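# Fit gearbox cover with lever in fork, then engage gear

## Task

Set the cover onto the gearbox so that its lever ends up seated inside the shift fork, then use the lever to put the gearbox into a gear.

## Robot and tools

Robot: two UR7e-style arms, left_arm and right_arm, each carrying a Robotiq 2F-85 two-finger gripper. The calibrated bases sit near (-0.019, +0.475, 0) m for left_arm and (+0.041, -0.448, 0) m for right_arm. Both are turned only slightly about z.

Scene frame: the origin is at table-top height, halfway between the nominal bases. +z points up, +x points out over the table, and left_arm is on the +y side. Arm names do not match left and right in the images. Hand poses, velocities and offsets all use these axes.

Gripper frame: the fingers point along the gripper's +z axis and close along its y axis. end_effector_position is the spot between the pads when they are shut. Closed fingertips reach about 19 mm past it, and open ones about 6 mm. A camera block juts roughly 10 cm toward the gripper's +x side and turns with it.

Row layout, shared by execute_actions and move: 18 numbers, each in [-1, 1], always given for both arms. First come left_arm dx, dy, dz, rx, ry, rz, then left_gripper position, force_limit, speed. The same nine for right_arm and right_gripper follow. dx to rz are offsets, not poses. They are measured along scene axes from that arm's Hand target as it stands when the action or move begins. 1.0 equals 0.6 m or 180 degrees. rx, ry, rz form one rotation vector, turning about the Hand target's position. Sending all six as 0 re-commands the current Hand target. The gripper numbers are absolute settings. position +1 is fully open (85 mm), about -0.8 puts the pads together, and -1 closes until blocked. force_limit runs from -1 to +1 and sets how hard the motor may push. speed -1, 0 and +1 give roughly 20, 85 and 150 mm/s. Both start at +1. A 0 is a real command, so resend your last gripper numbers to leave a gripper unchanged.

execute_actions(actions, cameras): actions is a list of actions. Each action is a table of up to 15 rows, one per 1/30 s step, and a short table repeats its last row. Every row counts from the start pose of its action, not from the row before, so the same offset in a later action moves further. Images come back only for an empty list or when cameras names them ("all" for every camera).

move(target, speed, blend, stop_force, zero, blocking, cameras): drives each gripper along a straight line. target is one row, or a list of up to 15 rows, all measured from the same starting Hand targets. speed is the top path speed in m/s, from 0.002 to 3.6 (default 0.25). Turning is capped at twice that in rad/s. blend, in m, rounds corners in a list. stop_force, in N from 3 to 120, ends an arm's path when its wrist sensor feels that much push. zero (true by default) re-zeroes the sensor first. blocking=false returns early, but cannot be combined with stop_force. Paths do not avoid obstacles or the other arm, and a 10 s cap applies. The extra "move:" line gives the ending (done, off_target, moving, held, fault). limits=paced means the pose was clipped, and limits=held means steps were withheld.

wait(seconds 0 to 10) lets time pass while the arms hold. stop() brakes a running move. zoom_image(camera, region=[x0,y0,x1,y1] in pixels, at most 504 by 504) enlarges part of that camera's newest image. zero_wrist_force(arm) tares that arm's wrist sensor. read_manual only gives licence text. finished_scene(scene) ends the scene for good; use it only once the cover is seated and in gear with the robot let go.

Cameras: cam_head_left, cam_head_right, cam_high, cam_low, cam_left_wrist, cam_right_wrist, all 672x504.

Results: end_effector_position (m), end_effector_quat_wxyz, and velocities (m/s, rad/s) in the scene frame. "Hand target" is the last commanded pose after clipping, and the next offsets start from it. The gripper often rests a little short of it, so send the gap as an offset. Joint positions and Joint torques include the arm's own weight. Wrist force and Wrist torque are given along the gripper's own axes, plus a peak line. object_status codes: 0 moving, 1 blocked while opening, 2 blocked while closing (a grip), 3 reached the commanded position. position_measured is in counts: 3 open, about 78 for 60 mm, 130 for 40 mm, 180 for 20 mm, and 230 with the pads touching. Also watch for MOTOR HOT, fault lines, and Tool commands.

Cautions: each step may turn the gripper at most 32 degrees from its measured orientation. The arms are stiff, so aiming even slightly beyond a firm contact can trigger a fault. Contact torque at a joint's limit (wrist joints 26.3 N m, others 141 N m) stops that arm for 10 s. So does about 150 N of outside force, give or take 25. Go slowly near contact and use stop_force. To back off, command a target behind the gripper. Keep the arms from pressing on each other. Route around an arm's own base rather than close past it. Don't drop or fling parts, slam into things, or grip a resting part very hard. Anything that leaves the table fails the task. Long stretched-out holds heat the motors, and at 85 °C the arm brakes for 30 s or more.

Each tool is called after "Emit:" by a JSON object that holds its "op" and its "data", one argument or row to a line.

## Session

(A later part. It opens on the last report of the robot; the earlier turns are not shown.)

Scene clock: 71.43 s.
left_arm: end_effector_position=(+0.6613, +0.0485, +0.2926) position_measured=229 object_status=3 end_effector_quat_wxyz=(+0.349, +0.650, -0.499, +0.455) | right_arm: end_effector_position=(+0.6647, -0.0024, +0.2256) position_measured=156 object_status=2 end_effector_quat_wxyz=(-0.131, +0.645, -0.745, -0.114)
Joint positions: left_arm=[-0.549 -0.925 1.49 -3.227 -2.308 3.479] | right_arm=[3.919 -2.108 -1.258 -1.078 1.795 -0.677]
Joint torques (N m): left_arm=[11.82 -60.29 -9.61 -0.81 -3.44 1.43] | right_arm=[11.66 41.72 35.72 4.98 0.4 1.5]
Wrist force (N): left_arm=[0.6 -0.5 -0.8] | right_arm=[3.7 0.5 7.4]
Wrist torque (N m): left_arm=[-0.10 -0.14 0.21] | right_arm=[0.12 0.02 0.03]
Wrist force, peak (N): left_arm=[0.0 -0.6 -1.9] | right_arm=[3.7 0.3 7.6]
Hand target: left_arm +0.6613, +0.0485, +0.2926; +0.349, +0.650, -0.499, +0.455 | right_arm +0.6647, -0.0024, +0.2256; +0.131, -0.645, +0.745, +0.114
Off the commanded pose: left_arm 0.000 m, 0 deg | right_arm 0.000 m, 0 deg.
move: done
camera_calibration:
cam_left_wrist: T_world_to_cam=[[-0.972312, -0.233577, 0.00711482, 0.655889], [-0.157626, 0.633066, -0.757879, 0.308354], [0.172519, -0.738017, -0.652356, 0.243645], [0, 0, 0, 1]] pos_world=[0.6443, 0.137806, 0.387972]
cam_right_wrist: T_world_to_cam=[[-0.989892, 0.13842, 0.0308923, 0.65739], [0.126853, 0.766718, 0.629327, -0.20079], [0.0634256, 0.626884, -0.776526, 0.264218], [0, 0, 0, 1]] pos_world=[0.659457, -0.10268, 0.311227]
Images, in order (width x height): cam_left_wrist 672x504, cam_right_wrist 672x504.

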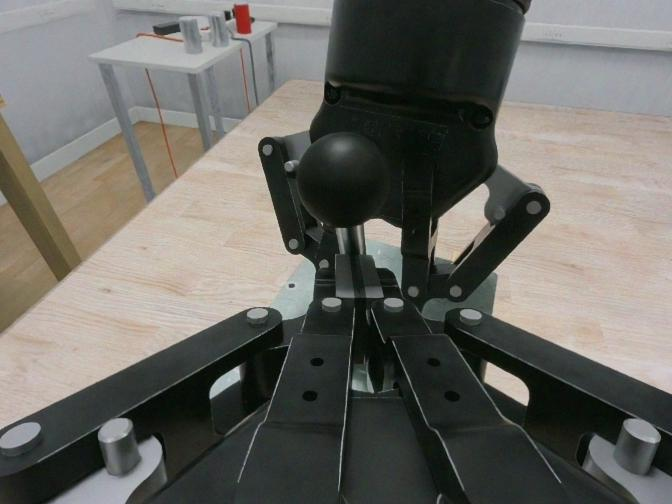

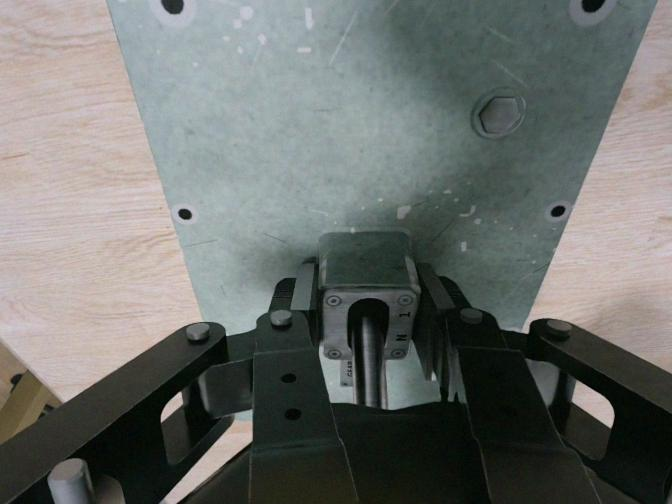

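Emit:
{"op": "move", "data": {
  "target": [-0.0028, -0.0198, 0, 0, 0, 0, -0.8, -1, 0, 0, 0, 0, 0, 0, 0, -1, -0.5, -1],
  "speed": 0.03,
  "stop_force": 8,
  "cameras": ["cam_left_wrist", "cam_right_wrist"]
}}

Emit:
{"op": "zoom_image", "data": {
  "camera": "cam_left_wrist",
  "region": [260, 100, 520, 320]
}}

Emit:
{"op": "zoom_image", "data": {
  "camera": "cam_right_wrist",
  "region": [260, 200, 480, 420]
}}

Scene clock: 73.23 s.
left_arm: end_effector_position=(+0.6596, +0.0366, +0.2926) position_measured=229 object_status=3 end_effector_quat_wxyz=(+0.349, +0.650, -0.499, +0.455) | right_arm: end_effector_position=(+0.6647, -0.0024, +0.2256) position_measured=156 object_status=2 end_effector_quat_wxyz=(-0.131, +0.645, -0.745, -0.114)
Joint positions: left_arm=[-0.566 -0.919 1.481 -3.23 -2.292 3.468] | right_arm=[3.919 -2.108 -1.258 -1.078 1.795 -0.677]
Joint torques (N m): left_arm=[11.15 -59.11 -9.7 -1.14 -3.45 1.34] | right_arm=[10.4 42.12 31.86 5.84 1.16 1.38]
Wrist force (N): left_arm=[0.6 -0.4 -0.9] | right_arm=[4.1 0.1 6.9]
Wrist torque (N m): left_arm=[-0.09 -0.15 0.21] | right_arm=[0.08 -0.03 0.04]
Wrist force, peak (N): left_arm=[-0.2 -0.8 -2.1] | right_arm=[4.6 0.0 7.2]
Hand target: left_arm +0.6596, +0.0366, +0.2926; +0.349, +0.650, -0.499, +0.455 | right_arm +0.6647, -0.0024, +0.2256; +0.131, -0.645, +0.745, +0.114
Off the commanded pose: left_arm 0.000 m, 0 deg | right_arm 0.000 m, 0 deg.
move: done
camera_calibration:
cam_left_wrist: T_world_to_cam=[[-0.972312, -0.233577, 0.00711482, 0.651456], [-0.157626, 0.633066, -0.757879, 0.31562], [0.172519, -0.738017, -0.652356, 0.235156], [0, 0, 0, 1]] pos_world=[0.6426, 0.125906, 0.387972]
cam_right_wrist: T_world_to_cam=[[-0.989904, 0.138344, 0.0308298, 0.65741], [0.126755, 0.766733, 0.629328, -0.200725], [0.0634257, 0.626882, -0.776528, 0.264218], [0, 0, 0, 1]] pos_world=[0.659458, -0.102681, 0.311227]
Images, in order (width x height): cam_left_wrist 672x504, cam_right_wrist 672x504.

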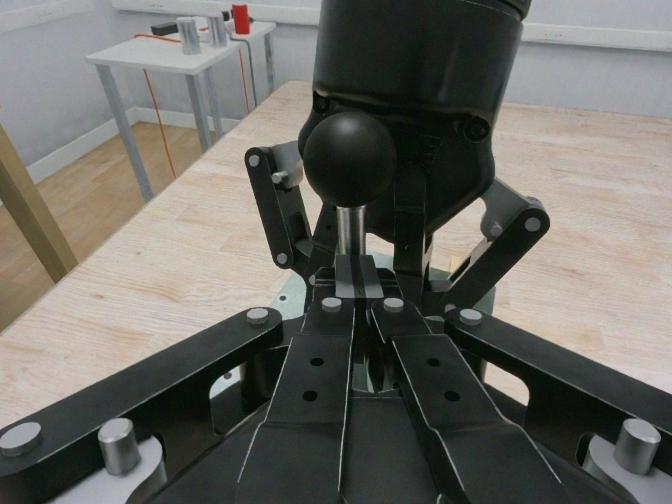

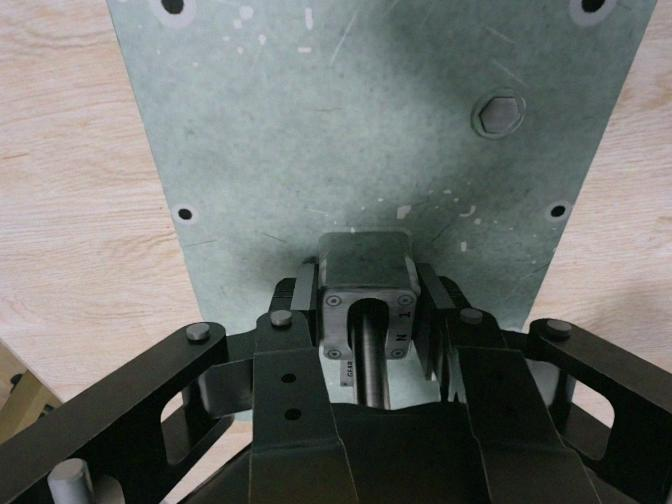

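Scaled by 1.938.

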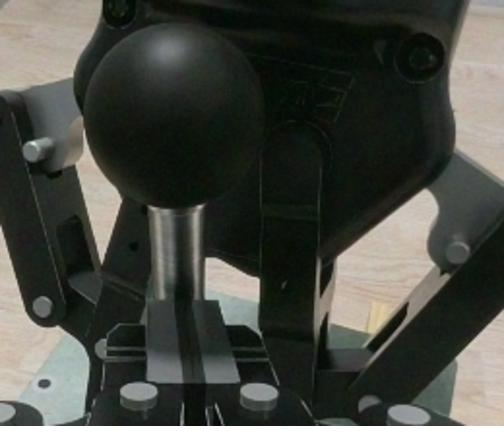

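Scaled by 2.291.

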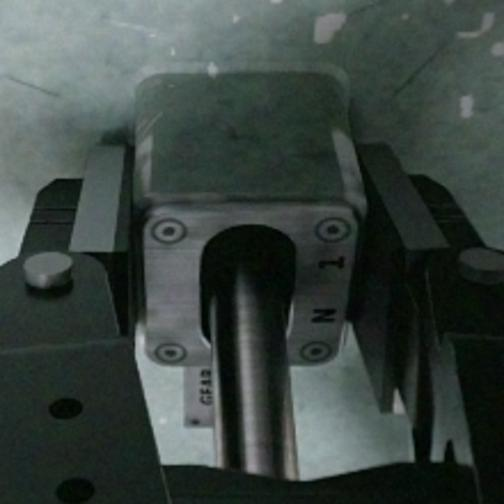

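Emit:
{"op": "move", "data": {
  "target": [-0.0016, -0.0115, 0, 0, 0, 0, -0.8, -1, 0, 0, 0, 0, 0, 0, 0, -1, -0.5, -1],
  "speed": 0.03,
  "stop_force": 8,
  "cameras": ["cam_left_wrist", "cam_right_wrist"]
}}

Emit:
{"op": "move", "data": {
  "target": [0.0033, 0.0231, 0, 0, 0, 0, -0.8, -1, 0, 0, 0, 0, 0, 0, 0, -1, -0.5, -1],
  "speed": 0.03,
  "cameras": ["cam_left_wrist", "cam_right_wrist"]
}}

Emit:
{"op": "zoom_image", "data": {
  "camera": "cam_left_wrist",
  "region": [260, 100, 520, 320]
}}

Emit:
{"op": "zoom_image", "data": {
  "camera": "cam_right_wrist",
  "region": [260, 200, 480, 420]
}}

Scene clock: 74.80 s.
left_arm: end_effector_position=(+0.6586, +0.0296, +0.2926) position_measured=229 object_status=3 end_effector_quat_wxyz=(+0.349, +0.650, -0.499, +0.455) | right_arm: end_effector_position=(+0.6647, -0.0024, +0.2256) position_measured=156 object_status=2 end_effector_quat_wxyz=(-0.131, +0.645, -0.745, -0.114)
Joint positions: left_arm=[-0.577 -0.916 1.475 -3.232 -2.283 3.462] | right_arm=[3.919 -2.108 -1.258 -1.078 1.795 -0.677]
Joint torques (N m): left_arm=[10.85 -54.69 -19.06 -4.06 -3.57 1.08] | right_arm=[11.17 43.19 26.97 5.57 1.78 1.43]
Wrist force (N): left_arm=[0.5 -0.7 -1.6] | right_arm=[4.6 0.1 6.9]
Wrist torque (N m): left_arm=[-0.12 -0.16 0.21] | right_arm=[0.10 -0.05 0.05]
Wrist force, peak (N): left_arm=[0.1 -0.6 -2.1] | right_arm=[5.2 -0.1 7.0]
Hand target: left_arm +0.6586, +0.0297, +0.2926; +0.349, +0.650, -0.499, +0.455 | right_arm +0.6647, -0.0024, +0.2256; +0.131, -0.645, +0.745, +0.114
Off the commanded pose: left_arm 0.000 m, 0 deg | right_arm 0.000 m, 0 deg.
move: done
camera_calibration:
cam_left_wrist: T_world_to_cam=[[-0.972308, -0.233592, 0.00713332, 0.648864], [-0.157637, 0.633005, -0.757929, 0.319864], [0.172531, -0.738065, -0.652298, 0.230212], [0, 0, 0, 1]] pos_world=[0.6416, 0.119006, 0.387972]
cam_right_wrist: T_world_to_cam=[[-0.989904, 0.138344, 0.0308298, 0.65741], [0.126755, 0.766733, 0.629328, -0.200725], [0.0634257, 0.626882, -0.776528, 0.264218], [0, 0, 0, 1]] pos_world=[0.659458, -0.102681, 0.311227]
Images, in order (width x height): cam_left_wrist 672x504, cam_right_wrist 672x504.

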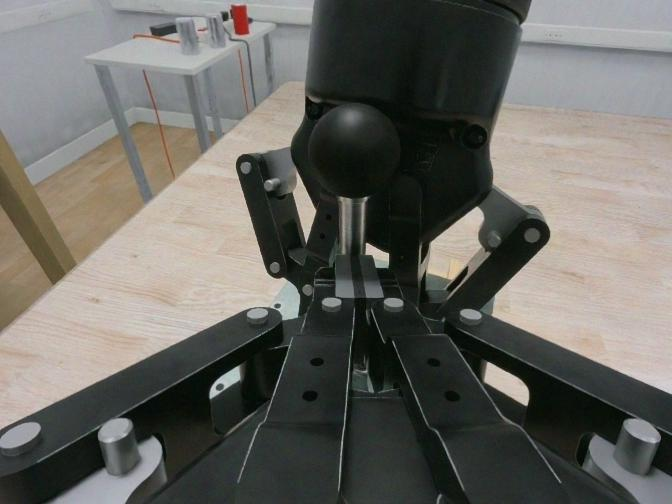

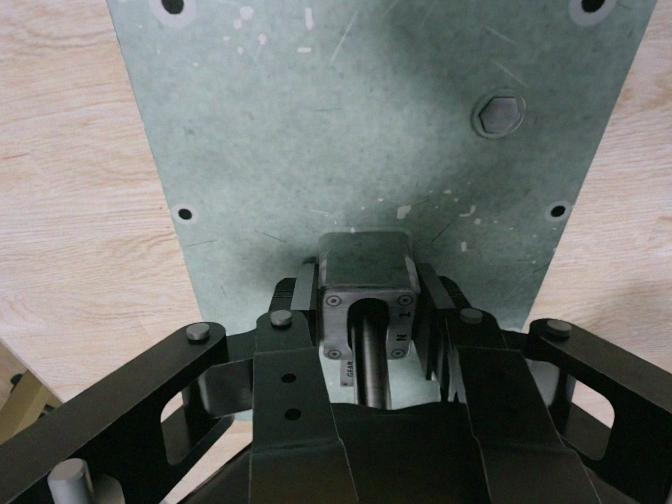

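Scene clock: 75.53 s.
left_arm: end_effector_position=(+0.6606, +0.0438, +0.2926) position_measured=229 object_status=3 end_effector_quat_wxyz=(+0.349, +0.650, -0.499, +0.455) | right_arm: end_effector_position=(+0.6647, -0.0024, +0.2256) position_measured=156 object_status=2 end_effector_quat_wxyz=(-0.131, +0.645, -0.745, -0.114)
Joint positions: left_arm=[-0.556 -0.923 1.487 -3.228 -2.301 3.475] | right_arm=[3.919 -2.108 -1.258 -1.078 1.795 -0.677]
Joint torques (N m): left_arm=[-13.54 -54.73 -21.85 -1.49 0.47 -0.41] | right_arm=[10.58 42.86 26.41 5.24 2.19 1.51]
Wrist force (N): left_arm=[1.0 -0.6 -0.3] | right_arm=[3.3 0.6 7.3]
Wrist torque (N m): left_arm=[-0.12 -0.16 0.04] | right_arm=[0.12 0.01 0.03]
Wrist force, peak (N): left_arm=[0.2 -0.7 -1.6] | right_arm=[3.6 0.5 7.7]
Hand target: left_arm +0.6606, +0.0436, +0.2926; +0.349, +0.650, -0.499, +0.455 | right_arm +0.6647, -0.0024, +0.2256; +0.131, -0.645, +0.745, +0.114
Off the commanded pose: left_arm 0.000 m, 0 deg | right_arm 0.000 m, 0 deg.
move: done
camera_calibration:
cam_left_wrist: T_world_to_cam=[[-0.972312, -0.233577, 0.00711482, 0.654134], [-0.157626, 0.633066, -0.757879, 0.311156], [0.172519, -0.738017, -0.652356, 0.240371], [0, 0, 0, 1]] pos_world=[0.6436, 0.133206, 0.387972]
cam_right_wrist: T_world_to_cam=[[-0.989904, 0.138344, 0.0308298, 0.65741], [0.126755, 0.766733, 0.629328, -0.200725], [0.0634257, 0.626882, -0.776528, 0.264218], [0, 0, 0, 1]] pos_world=[0.659458, -0.102681, 0.311227]
Images, in order (width x height): cam_left_wrist 672x504, cam_right_wrist 672x504.

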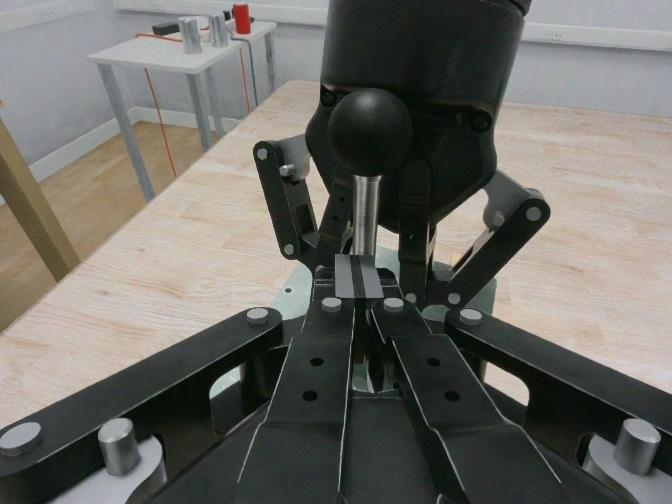

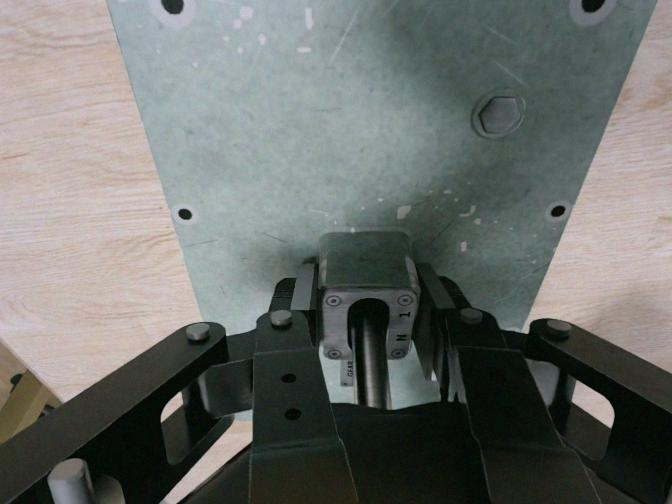

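Scaled by 1.938.

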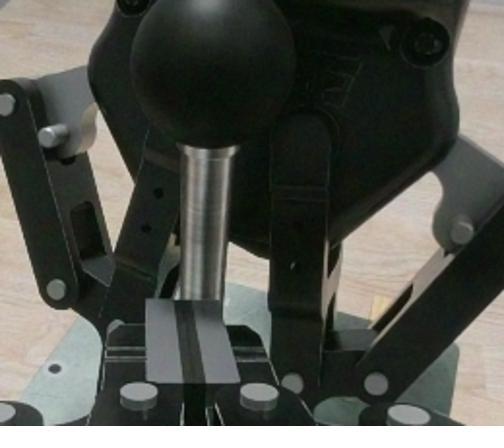

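Scaled by 2.291.

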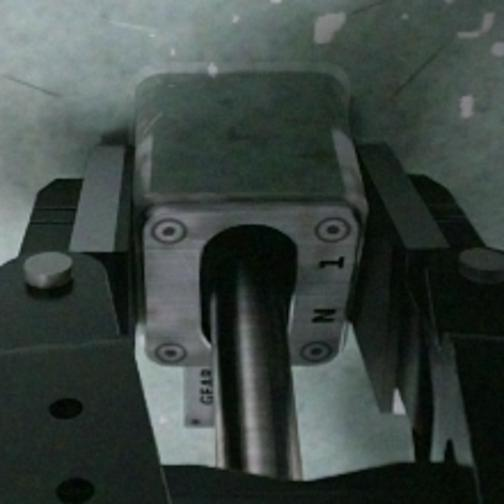

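Emit:
{"op": "move", "data": {
  "target": [
    [-0.0677, 0.194, 0.079, -0.018, -0.024, 0.138, -0.8, -1, 0, 0, 0, 0.0833, 0, 0, 0, -1, -0.5, -1],
    [-0.3843, 0.0107, 0.0123, -0.0547, -0.0711, 0.4141, -0.8, -1, 0, 0, 0, 0.0833, 0, 0, 0, -1, -0.5, -1],
    [-0.4343, -0.0727, -0.1377, -0.0547, -0.0711, 0.4141, -0.8, -1, 0, 0, 0, 0.0833, 0, 0, 0, -1, -0.5, -1]
  ],
  "speed": 0.2,
  "blend": 0.03,
  "cameras": ["cam_left_wrist", "cam_head_right", "cam_right_wrist"]
}}

Emit:
{"op": "zoom_image", "data": {
  "camera": "cam_left_wrist",
  "region": [190, 0, 490, 225]
}}

Scene clock: 80.97 s.
left_arm: end_effector_position=(+0.4001, +0.0000, +0.2100) position_measured=229 object_status=3 end_effector_quat_wxyz=(+0.000, +0.737, +0.000, +0.676) | right_arm: end_effector_position=(+0.6647, -0.0024, +0.2755) position_measured=156 object_status=2 end_effector_quat_wxyz=(-0.131, +0.645, -0.745, -0.114)
Joint positions: left_arm=[-1.547 -1.014 2.112 -3.29 -0.106 2.194] | right_arm=[3.919 -2.087 -1.16 -1.196 1.795 -0.677]
Joint torques (N m): left_arm=[2.08 -30.85 -13.65 -4.04 -0.56 1.59] | right_arm=[8.29 39.95 20.1 6.02 1.76 -1.4]
Wrist force (N): left_arm=[0.5 -1.1 -0.5] | right_arm=[3.2 0.4 7.6]
Wrist torque (N m): left_arm=[-0.15 -0.05 0.02] | right_arm=[0.10 0.04 0.02]
Wrist force, peak (N): left_arm=[1.0 -1.8 -0.9] | right_arm=[4.0 0.6 8.5]
Hand target: left_arm +0.4000, -0.0001, +0.2100; +0.000, +0.737, +0.000, +0.676 | right_arm +0.6647, -0.0024, +0.2755; +0.131, -0.645, +0.745, +0.114
Off the commanded pose: left_arm 0.000 m, 0 deg | right_arm 0.000 m, 0 deg.
move: done
camera_calibration:
cam_left_wrist: T_world_to_cam=[[-0.0281176, -0.999604, 0.000545743, 0.0148273], [-0.432774, 0.0116813, -0.901427, 0.375486], [0.901064, -0.0255821, -0.432932, -0.138516], [0, 0, 0, 1]] pos_world=[0.28773, 0.00689175, 0.278497]
cam_right_wrist: T_world_to_cam=[[-0.989904, 0.138344, 0.0308298, 0.655869], [0.126755, 0.766733, 0.629328, -0.232191], [0.0634257, 0.626882, -0.776528, 0.303045], [0, 0, 0, 1]] pos_world=[0.659458, -0.102681, 0.361227]
Images, in order (width x height): cam_head_right 672x504, cam_left_wrist 672x504, cam_right_wrist 672x504.

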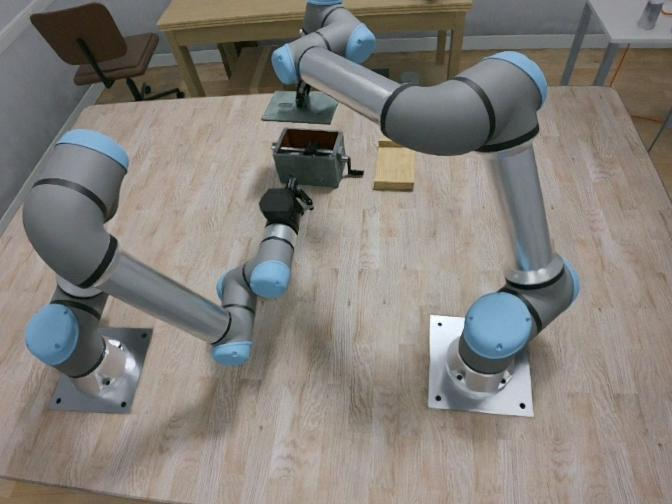

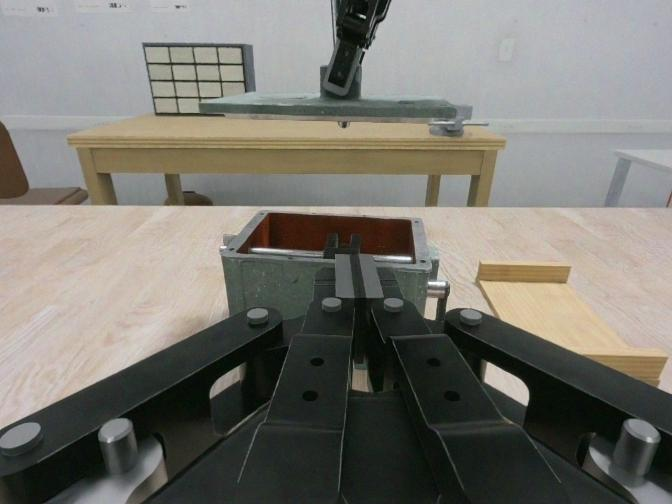

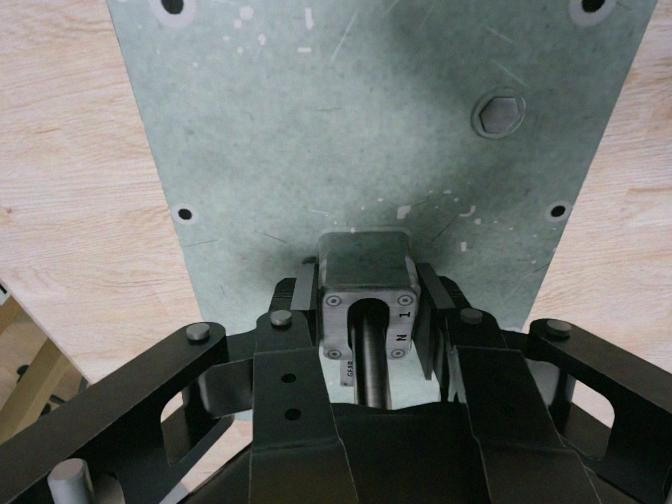

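Scaled by 1.680.

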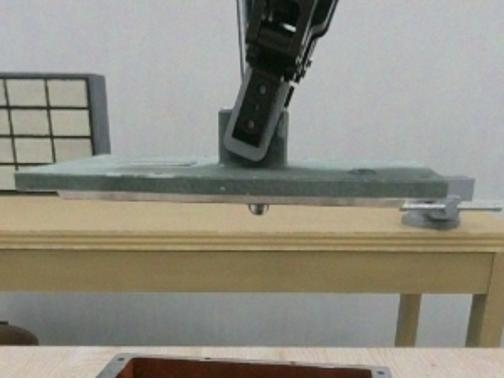

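Emit:
{"op": "move", "data": {
  "target": [0, 0, 0, 0, 0, 0, 1, -1, 0, 0, 0, 0, 0, 0, 0, -1, -0.5, -1],
  "cameras": ["cam_left_wrist"]
}}

Emit:
{"op": "zoom_image", "data": {
  "camera": "cam_left_wrist",
  "region": [190, 80, 490, 305]
}}

Scene clock: 82.33 s.
left_arm: end_effector_position=(+0.4001, +0.0000, +0.2100) position_measured=3 object_status=0 end_effector_quat_wxyz=(+0.000, +0.737, +0.000, +0.676) | right_arm: end_effector_position=(+0.6647, -0.0024, +0.2755) position_measured=156 object_status=2 end_effector_quat_wxyz=(-0.131, +0.645, -0.745, -0.114)
Joint positions: left_arm=[-1.547 -1.014 2.112 -3.29 -0.106 2.194] | right_arm=[3.919 -2.087 -1.16 -1.196 1.795 -0.677]
Joint torques (N m): left_arm=[-6.8 -32.45 -26.57 -0.42 0.34 -1.04] | right_arm=[7.61 40.48 19.44 5.99 1.84 -1.41]
Wrist force (N): left_arm=[0.3 -0.9 -0.5] | right_arm=[3.6 0.7 7.1]
Wrist torque (N m): left_arm=[-0.13 0.01 0.03] | right_arm=[0.14 -0.03 0.02]
Wrist force, peak (N): left_arm=[0.5 -1.1 -0.8] | right_arm=[3.6 0.5 7.6]
Hand target: left_arm +0.4001, +0.0000, +0.2100; +0.000, +0.737, +0.000, +0.676 | right_arm +0.6647, -0.0024, +0.2755; +0.131, -0.645, +0.745, +0.114
Off the commanded pose: left_arm 0.000 m, 0 deg | right_arm 0.000 m, 0 deg.
move: done
camera_calibration:
cam_left_wrist: T_world_to_cam=[[-0.0281608, -0.999603, 0.000455582, 0.0147652], [-0.432773, 0.0117812, -0.901426, 0.375486], [0.901063, -0.025582, -0.432933, -0.138518], [0, 0, 0, 1]] pos_world=[0.287729, 0.00679206, 0.278497]
Images, in order (width x height): cam_left_wrist 672x504.

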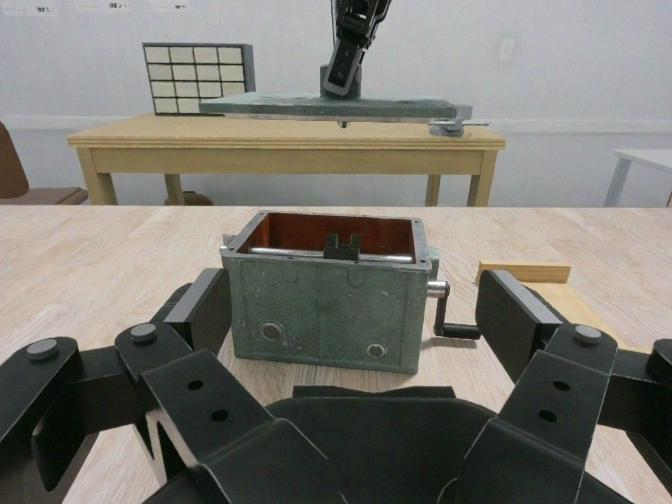

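Scaled by 1.680.

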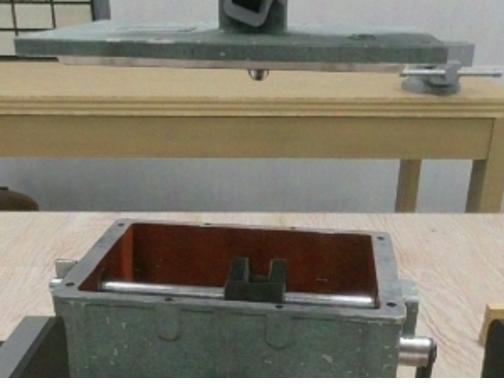

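Emit:
{"op": "zoom_image", "data": {
  "camera": "cam_left_wrist",
  "region": [300, 200, 390, 270]
}}

Emit:
{"op": "zoom_image", "data": {
  "camera": "cam_left_wrist",
  "region": [300, 80, 390, 150]
}}

Scaled by 5.600.

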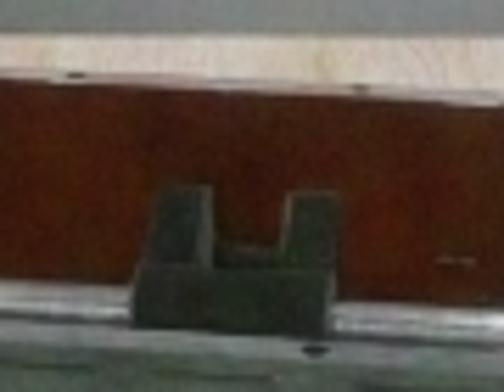

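Scaled by 5.600.

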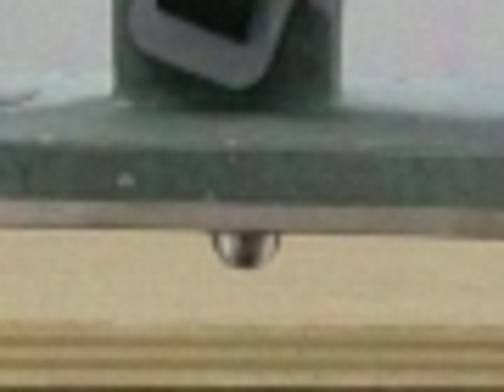

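Emit:
{"op": "move", "data": {
  "target": [0, 0, 0, 0, 0, 0, 1, -1, 0, 0, 0, -0.1725, 0, 0, 0, -1, -0.5, -1],
  "speed": 0.05,
  "stop_force": 6,
  "cameras": ["cam_left_wrist", "cam_low", "cam_high", "cam_head_right", "cam_head_left"]
}}

Emit:
{"op": "zoom_image", "data": {
  "camera": "cam_left_wrist",
  "region": [190, 150, 490, 375]
}}

Emit:
{"op": "zoom_image", "data": {
  "camera": "cam_low",
  "region": [370, 140, 520, 320]
}}

Emit:
{"op": "zoom_image", "data": {
  "camera": "cam_high",
  "region": [250, 220, 390, 360]
}}

Scene clock: 86.93 s.
left_arm: end_effector_position=(+0.4001, +0.0000, +0.2100) position_measured=3 object_status=3 end_effector_quat_wxyz=(+0.000, +0.737, +0.000, +0.676) | right_arm: end_effector_position=(+0.6647, -0.0024, +0.1720) position_measured=156 object_status=2 end_effector_quat_wxyz=(-0.131, +0.645, -0.745, -0.114)
Joint positions: left_arm=[-1.547 -1.014 2.112 -3.29 -0.106 2.194] | right_arm=[3.919 -2.144 -1.341 -0.958 1.795 -0.677]
Joint torques (N m): left_arm=[-13.85 -40.19 -25.16 -0.46 3.46 -1.06] | right_arm=[2.08 66.54 39.55 3.22 1.65 1.43]
Wrist force (N): left_arm=[0.5 -0.9 -0.5] | right_arm=[3.3 0.4 7.3]
Wrist torque (N m): left_arm=[-0.12 -0.01 0.03] | right_arm=[0.10 0.03 0.02]
Wrist force, peak (N): left_arm=[0.4 -1.1 -0.8] | right_arm=[4.0 0.8 8.4]
Hand target: left_arm +0.4001, +0.0000, +0.2100; +0.000, +0.737, +0.000, +0.676 | right_arm +0.6647, -0.0024, +0.1720; +0.131, -0.645, +0.745, +0.114
Off the commanded pose: left_arm 0.000 m, 0 deg | right_arm 0.000 m, 0 deg.
move: done
camera_calibration:
cam_left_wrist: T_world_to_cam=[[-0.0281608, -0.999603, 0.000455582, 0.0147652], [-0.432773, 0.0117812, -0.901426, 0.375486], [0.901063, -0.025582, -0.432933, -0.138518], [0, 0, 0, 1]] pos_world=[0.287729, 0.00679206, 0.278497]
Images, in order (width x height): cam_head_left 672x504, cam_head_right 672x504, cam_high 672x504, cam_low 672x504, cam_left_wrist 672x504.

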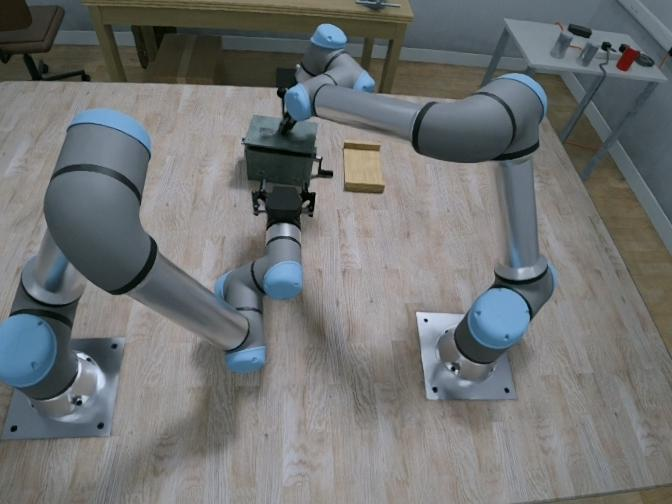

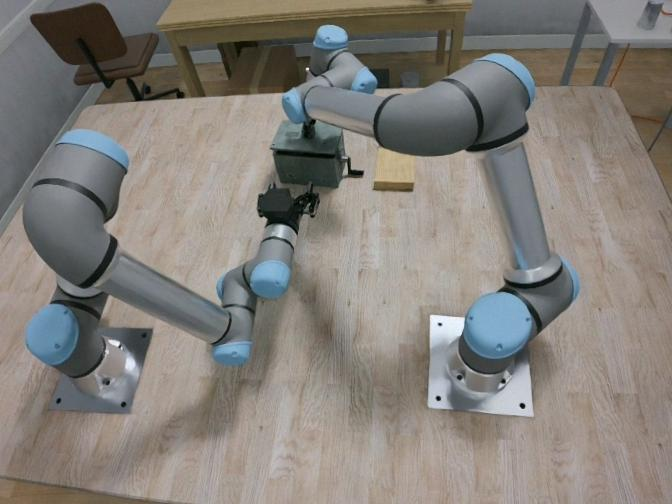

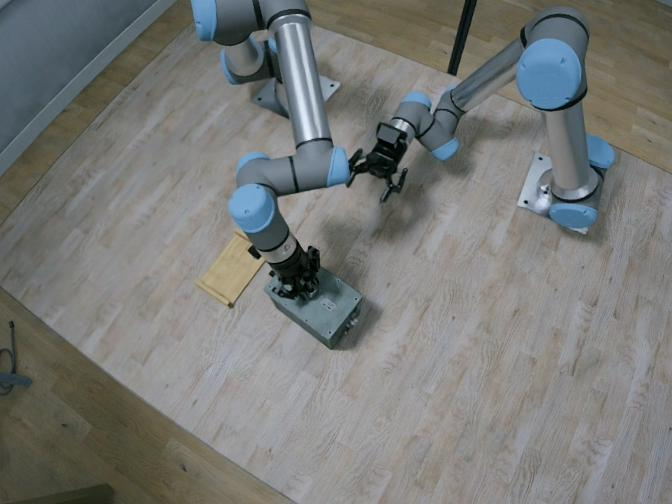

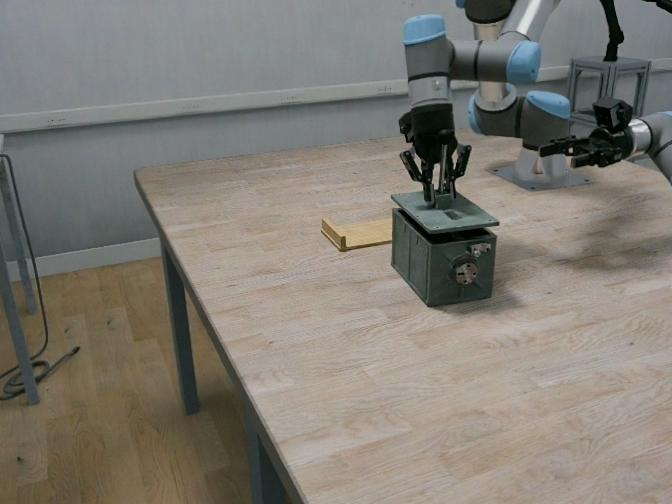

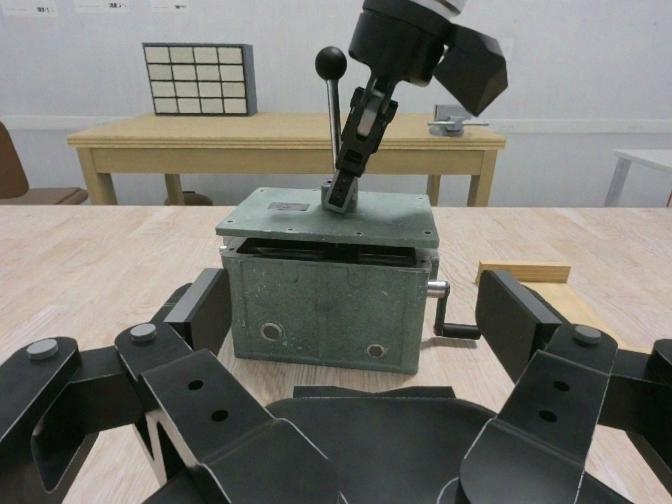

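Scaled by 1.680.

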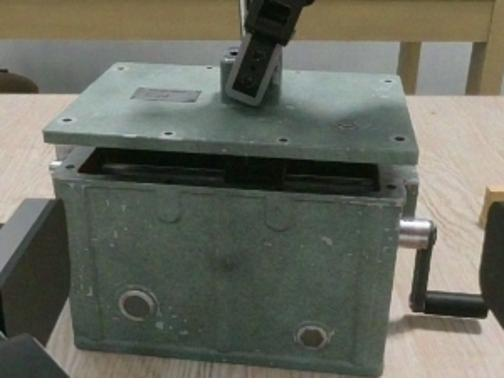

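Scaled by 2.800.

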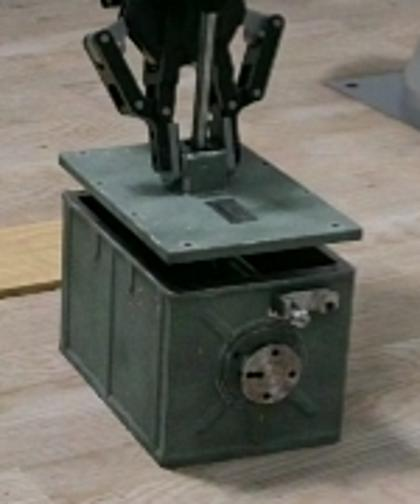

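Scaled by 3.600.

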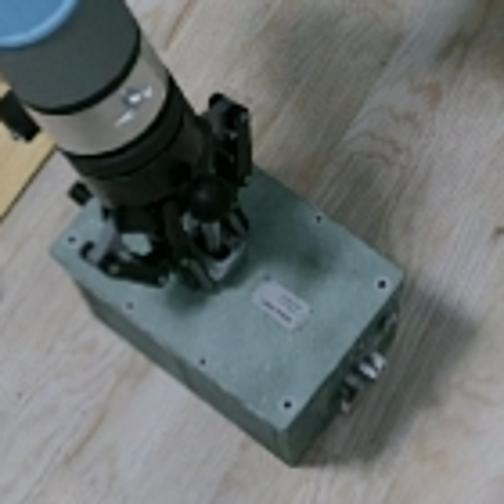

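Emit:
{"op": "zoom_image", "data": {
  "camera": "cam_left_wrist",
  "region": [205, 215, 265, 275]
}}

Emit:
{"op": "zoom_image", "data": {
  "camera": "cam_left_wrist",
  "region": [390, 220, 450, 280]
}}

Emit:
{"op": "zoom_image", "data": {
  "camera": "cam_low",
  "region": [385, 185, 435, 260]
}}

Emit:
{"op": "zoom_image", "data": {
  "camera": "cam_low",
  "region": [460, 200, 510, 260]
}}

Scaled by 8.400.

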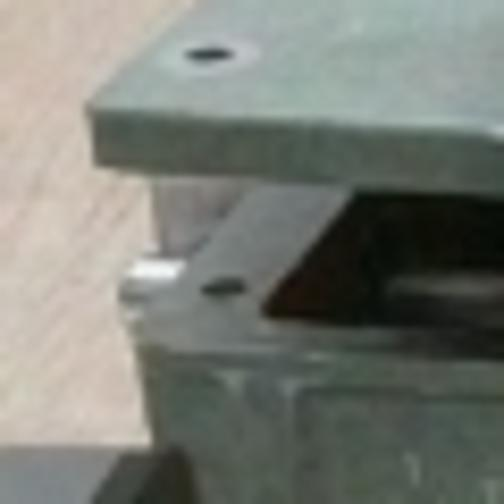

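Scaled by 8.400.

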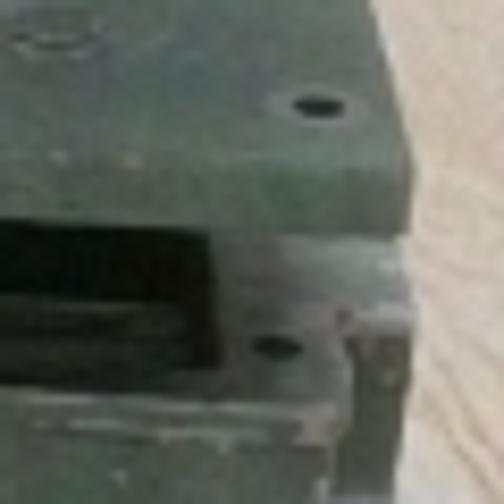

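Scaled by 6.720.

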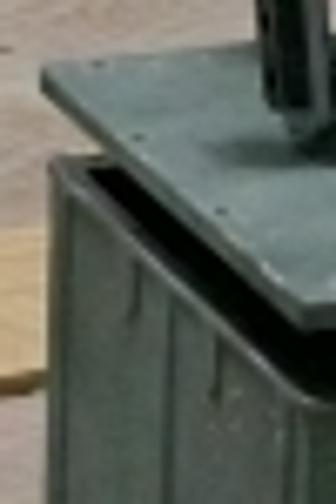

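Scaled by 8.400.

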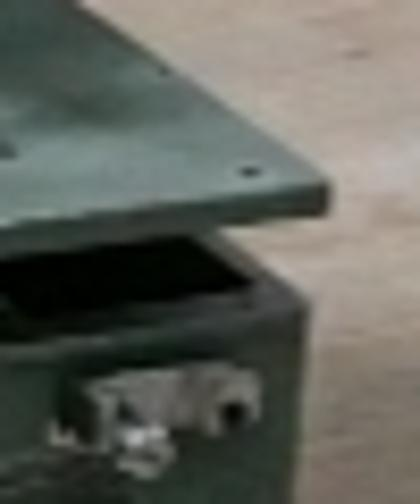

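Emit:
{"op": "move", "data": {
  "target": [0, 0, 0, 0, 0, 0, 1, -1, 0, 0.0003, 0.002, -0.01, 0, 0, 0, -1, -0.5, -1],
  "speed": 0.03,
  "stop_force": 6,
  "cameras": ["cam_left_wrist", "cam_low", "cam_right_wrist"]
}}

Emit:
{"op": "zoom_image", "data": {
  "camera": "cam_left_wrist",
  "region": [190, 150, 490, 375]
}}

Emit:
{"op": "zoom_image", "data": {
  "camera": "cam_low",
  "region": [370, 140, 520, 320]
}}

Scene clock: 89.23 s.
left_arm: end_effector_position=(+0.4001, +0.0000, +0.2100) position_measured=3 object_status=3 end_effector_quat_wxyz=(+0.000, +0.737, +0.000, +0.676) | right_arm: end_effector_position=(+0.6648, -0.0012, +0.1659) position_measured=156 object_status=2 end_effector_quat_wxyz=(-0.131, +0.645, -0.745, -0.114)
Joint positions: left_arm=[-1.547 -1.014 2.112 -3.29 -0.106 2.194] | right_arm=[3.92 -2.151 -1.347 -0.945 1.794 -0.676]
Joint torques (N m): left_arm=[-13.97 -41.93 -25.06 -0.42 3.99 -1.13] | right_arm=[8.16 66.11 36.25 2.94 -0.33 1.38]
Wrist force (N): left_arm=[0.4 -0.9 -0.6] | right_arm=[3.2 0.5 7.6]
Wrist torque (N m): left_arm=[-0.12 -0.01 0.03] | right_arm=[0.10 0.04 -0.05]
Wrist force, peak (N): left_arm=[0.6 -1.2 -0.6] | right_arm=[3.4 0.5 7.9]
Hand target: left_arm +0.4001, +0.0000, +0.2100; +0.000, +0.737, +0.000, +0.676 | right_arm +0.6648, -0.0012, +0.1660; +0.131, -0.645, +0.745, +0.114
Off the commanded pose: left_arm 0.000 m, 0 deg | right_arm 0.000 m, 0 deg.
move: done
camera_calibration:
cam_left_wrist: T_world_to_cam=[[-0.0281608, -0.999603, 0.000455582, 0.0147652], [-0.432773, 0.0117812, -0.901426, 0.375486], [0.901063, -0.025582, -0.432933, -0.138518], [0, 0, 0, 1]] pos_world=[0.287729, 0.00679206, 0.278497]
cam_right_wrist: T_world_to_cam=[[-0.989898, 0.13836, 0.0309494, 0.659247], [0.126852, 0.766815, 0.629209, -0.164188], [0.0633249, 0.626779, -0.77662, 0.217252], [0, 0, 0, 1]] pos_world=[0.659657, -0.101481, 0.251627]
Images, in order (width x height): cam_low 672x504, cam_left_wrist 672x504, cam_right_wrist 672x504.

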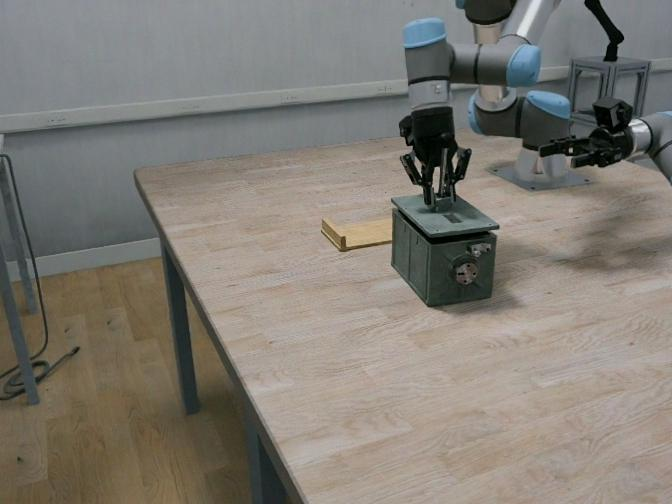

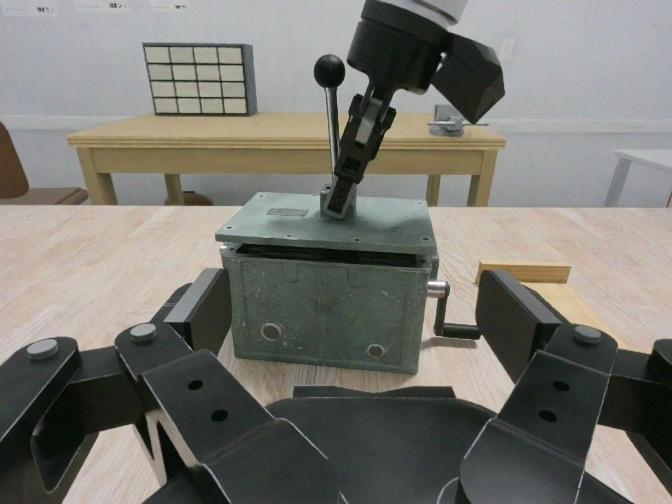

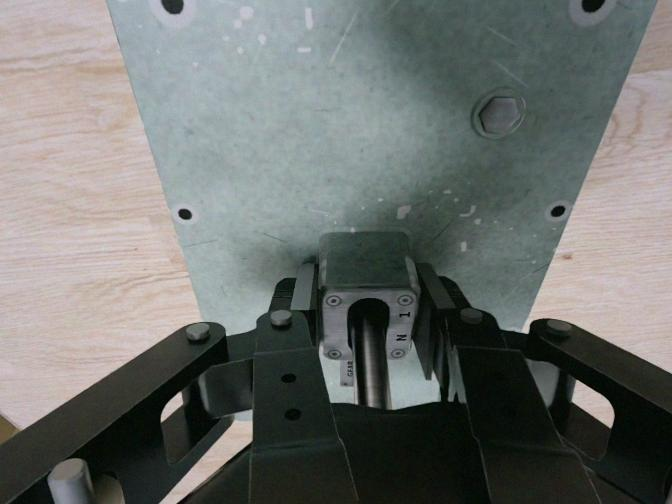

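Scaled by 1.680.

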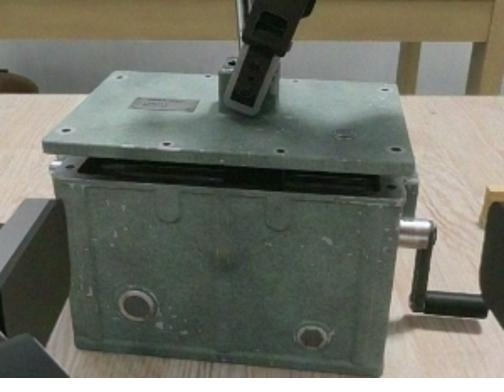

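Scaled by 2.800.

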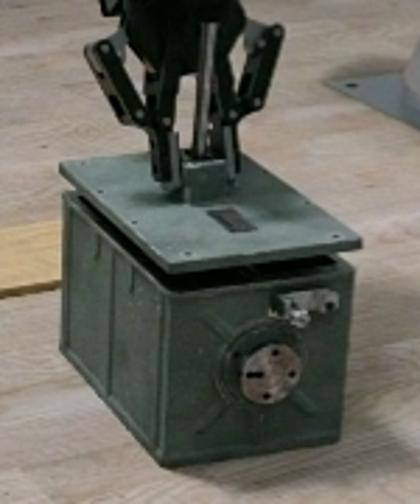

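Emit:
{"op": "zoom_image", "data": {
  "camera": "cam_left_wrist",
  "region": [205, 215, 265, 275]
}}

Emit:
{"op": "zoom_image", "data": {
  "camera": "cam_left_wrist",
  "region": [390, 220, 450, 280]
}}

Emit:
{"op": "zoom_image", "data": {
  "camera": "cam_left_wrist",
  "region": [270, 230, 330, 290]
}}

Emit:
{"op": "zoom_image", "data": {
  "camera": "cam_left_wrist",
  "region": [330, 225, 390, 285]
}}

Scaled by 8.400.

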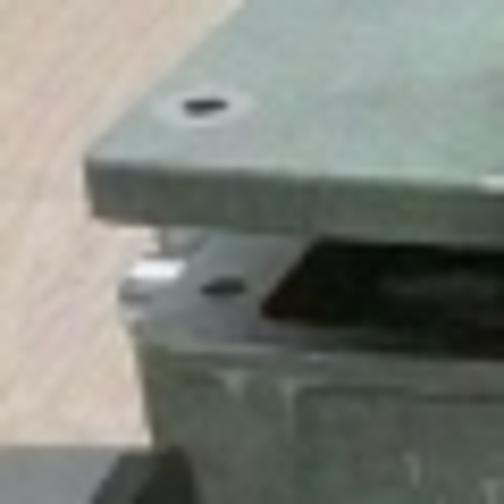

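Scaled by 8.400.

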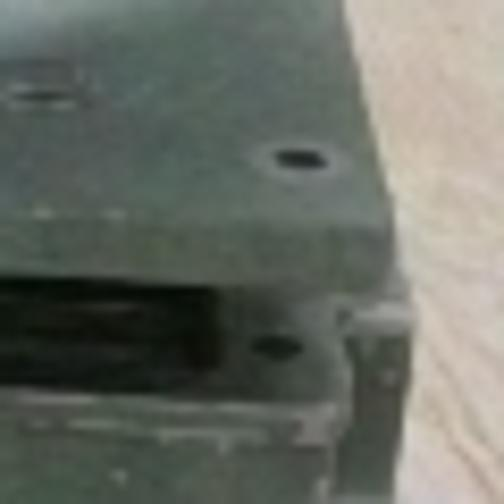

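Scaled by 8.400.

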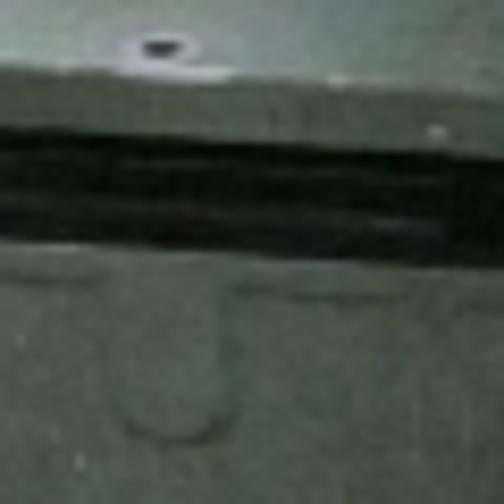

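Scaled by 8.400.

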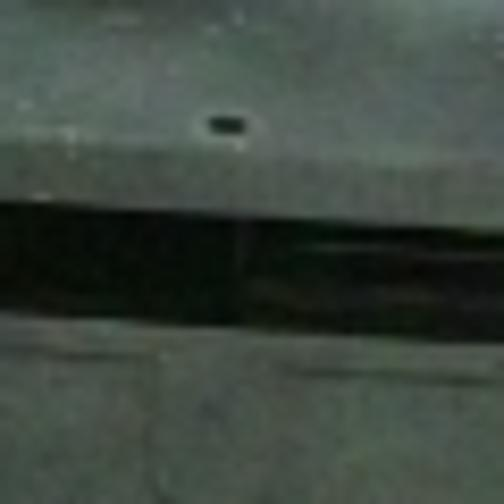

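Emit:
{"op": "move", "data": {
  "target": [0, 0, 0, 0, 0, 0, 1, -1, 0, 0, 0, -0.012, 0, 0, 0, -1, -0.5, -1],
  "speed": 0.015,
  "stop_force": 6,
  "cameras": ["cam_left_wrist", "cam_right_wrist"]
}}

Emit:
{"op": "zoom_image", "data": {
  "camera": "cam_left_wrist",
  "region": [190, 150, 490, 375]
}}

Scene clock: 90.87 s.
left_arm: end_effector_position=(+0.4001, +0.0000, +0.2100) position_measured=3 object_status=3 end_effector_quat_wxyz=(+0.000, +0.737, +0.000, +0.676) | right_arm: end_effector_position=(+0.6648, -0.0012, +0.1587) position_measured=156 object_status=2 end_effector_quat_wxyz=(-0.131, +0.645, -0.745, -0.114)
Joint positions: left_arm=[-1.547 -1.014 2.112 -3.29 -0.106 2.194] | right_arm=[3.92 -2.157 -1.356 -0.93 1.794 -0.676]
Joint torques (N m): left_arm=[-13.7 -41.94 -24.5 -0.47 3.88 -1.11] | right_arm=[0.91 61.69 39.87 3.17 0.13 -0.74]
Wrist force (N): left_arm=[0.5 -0.8 -0.6] | right_arm=[4.7 0.3 6.5]
Wrist torque (N m): left_arm=[-0.11 -0.01 0.03] | right_arm=[0.07 0.05 -0.05]
Wrist force, peak (N): left_arm=[0.5 -1.1 -0.6] | right_arm=[3.7 0.7 7.8]
Hand target: left_arm +0.4001, +0.0000, +0.2100; +0.000, +0.737, +0.000, +0.676 | right_arm +0.6648, -0.0012, +0.1588; +0.131, -0.645, +0.745, +0.114
Off the commanded pose: left_arm 0.000 m, 0 deg | right_arm 0.000 m, 0 deg.
move: done
camera_calibration:
cam_left_wrist: T_world_to_cam=[[-0.0281608, -0.999603, 0.000455582, 0.0147652], [-0.432773, 0.0117812, -0.901426, 0.375486], [0.901063, -0.025582, -0.432933, -0.138518], [0, 0, 0, 1]] pos_world=[0.287729, 0.00679206, 0.278497]
cam_right_wrist: T_world_to_cam=[[-0.989898, 0.13836, 0.0309494, 0.65947], [0.126852, 0.766815, 0.629209, -0.159657], [0.0633249, 0.626779, -0.77662, 0.21166], [0, 0, 0, 1]] pos_world=[0.659657, -0.101481, 0.244427]
Images, in order (width x height): cam_left_wrist 672x504, cam_right_wrist 672x504.

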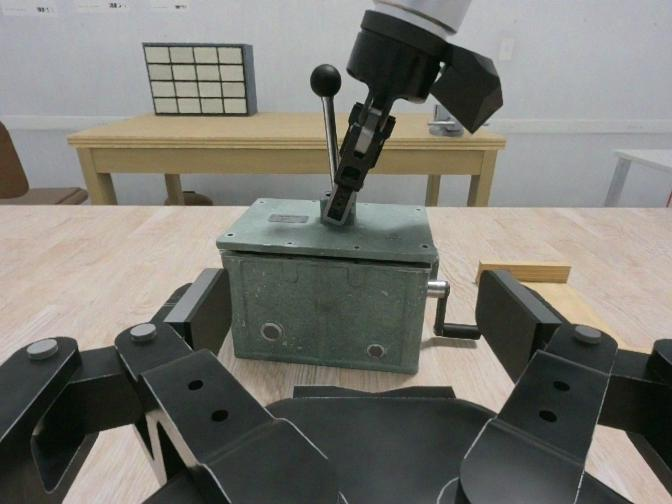

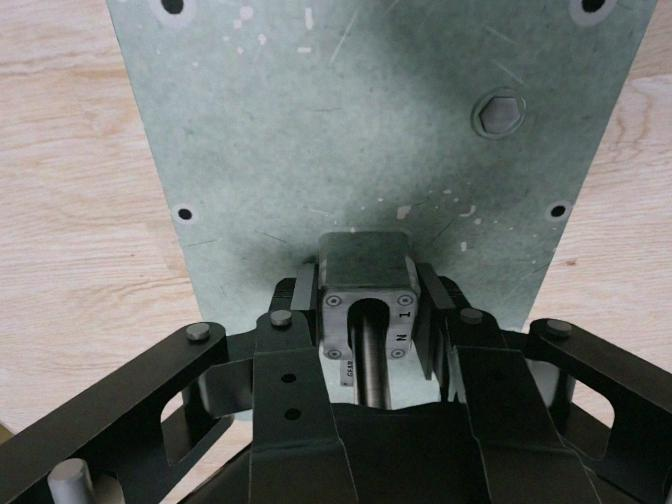

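Scaled by 1.680.

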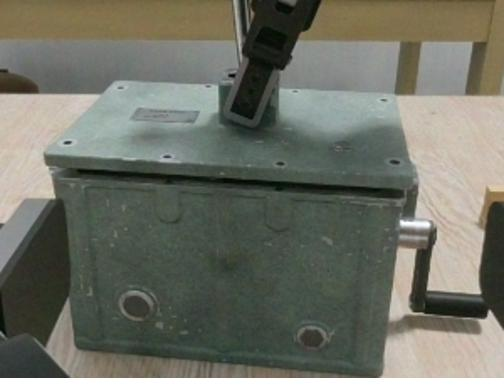

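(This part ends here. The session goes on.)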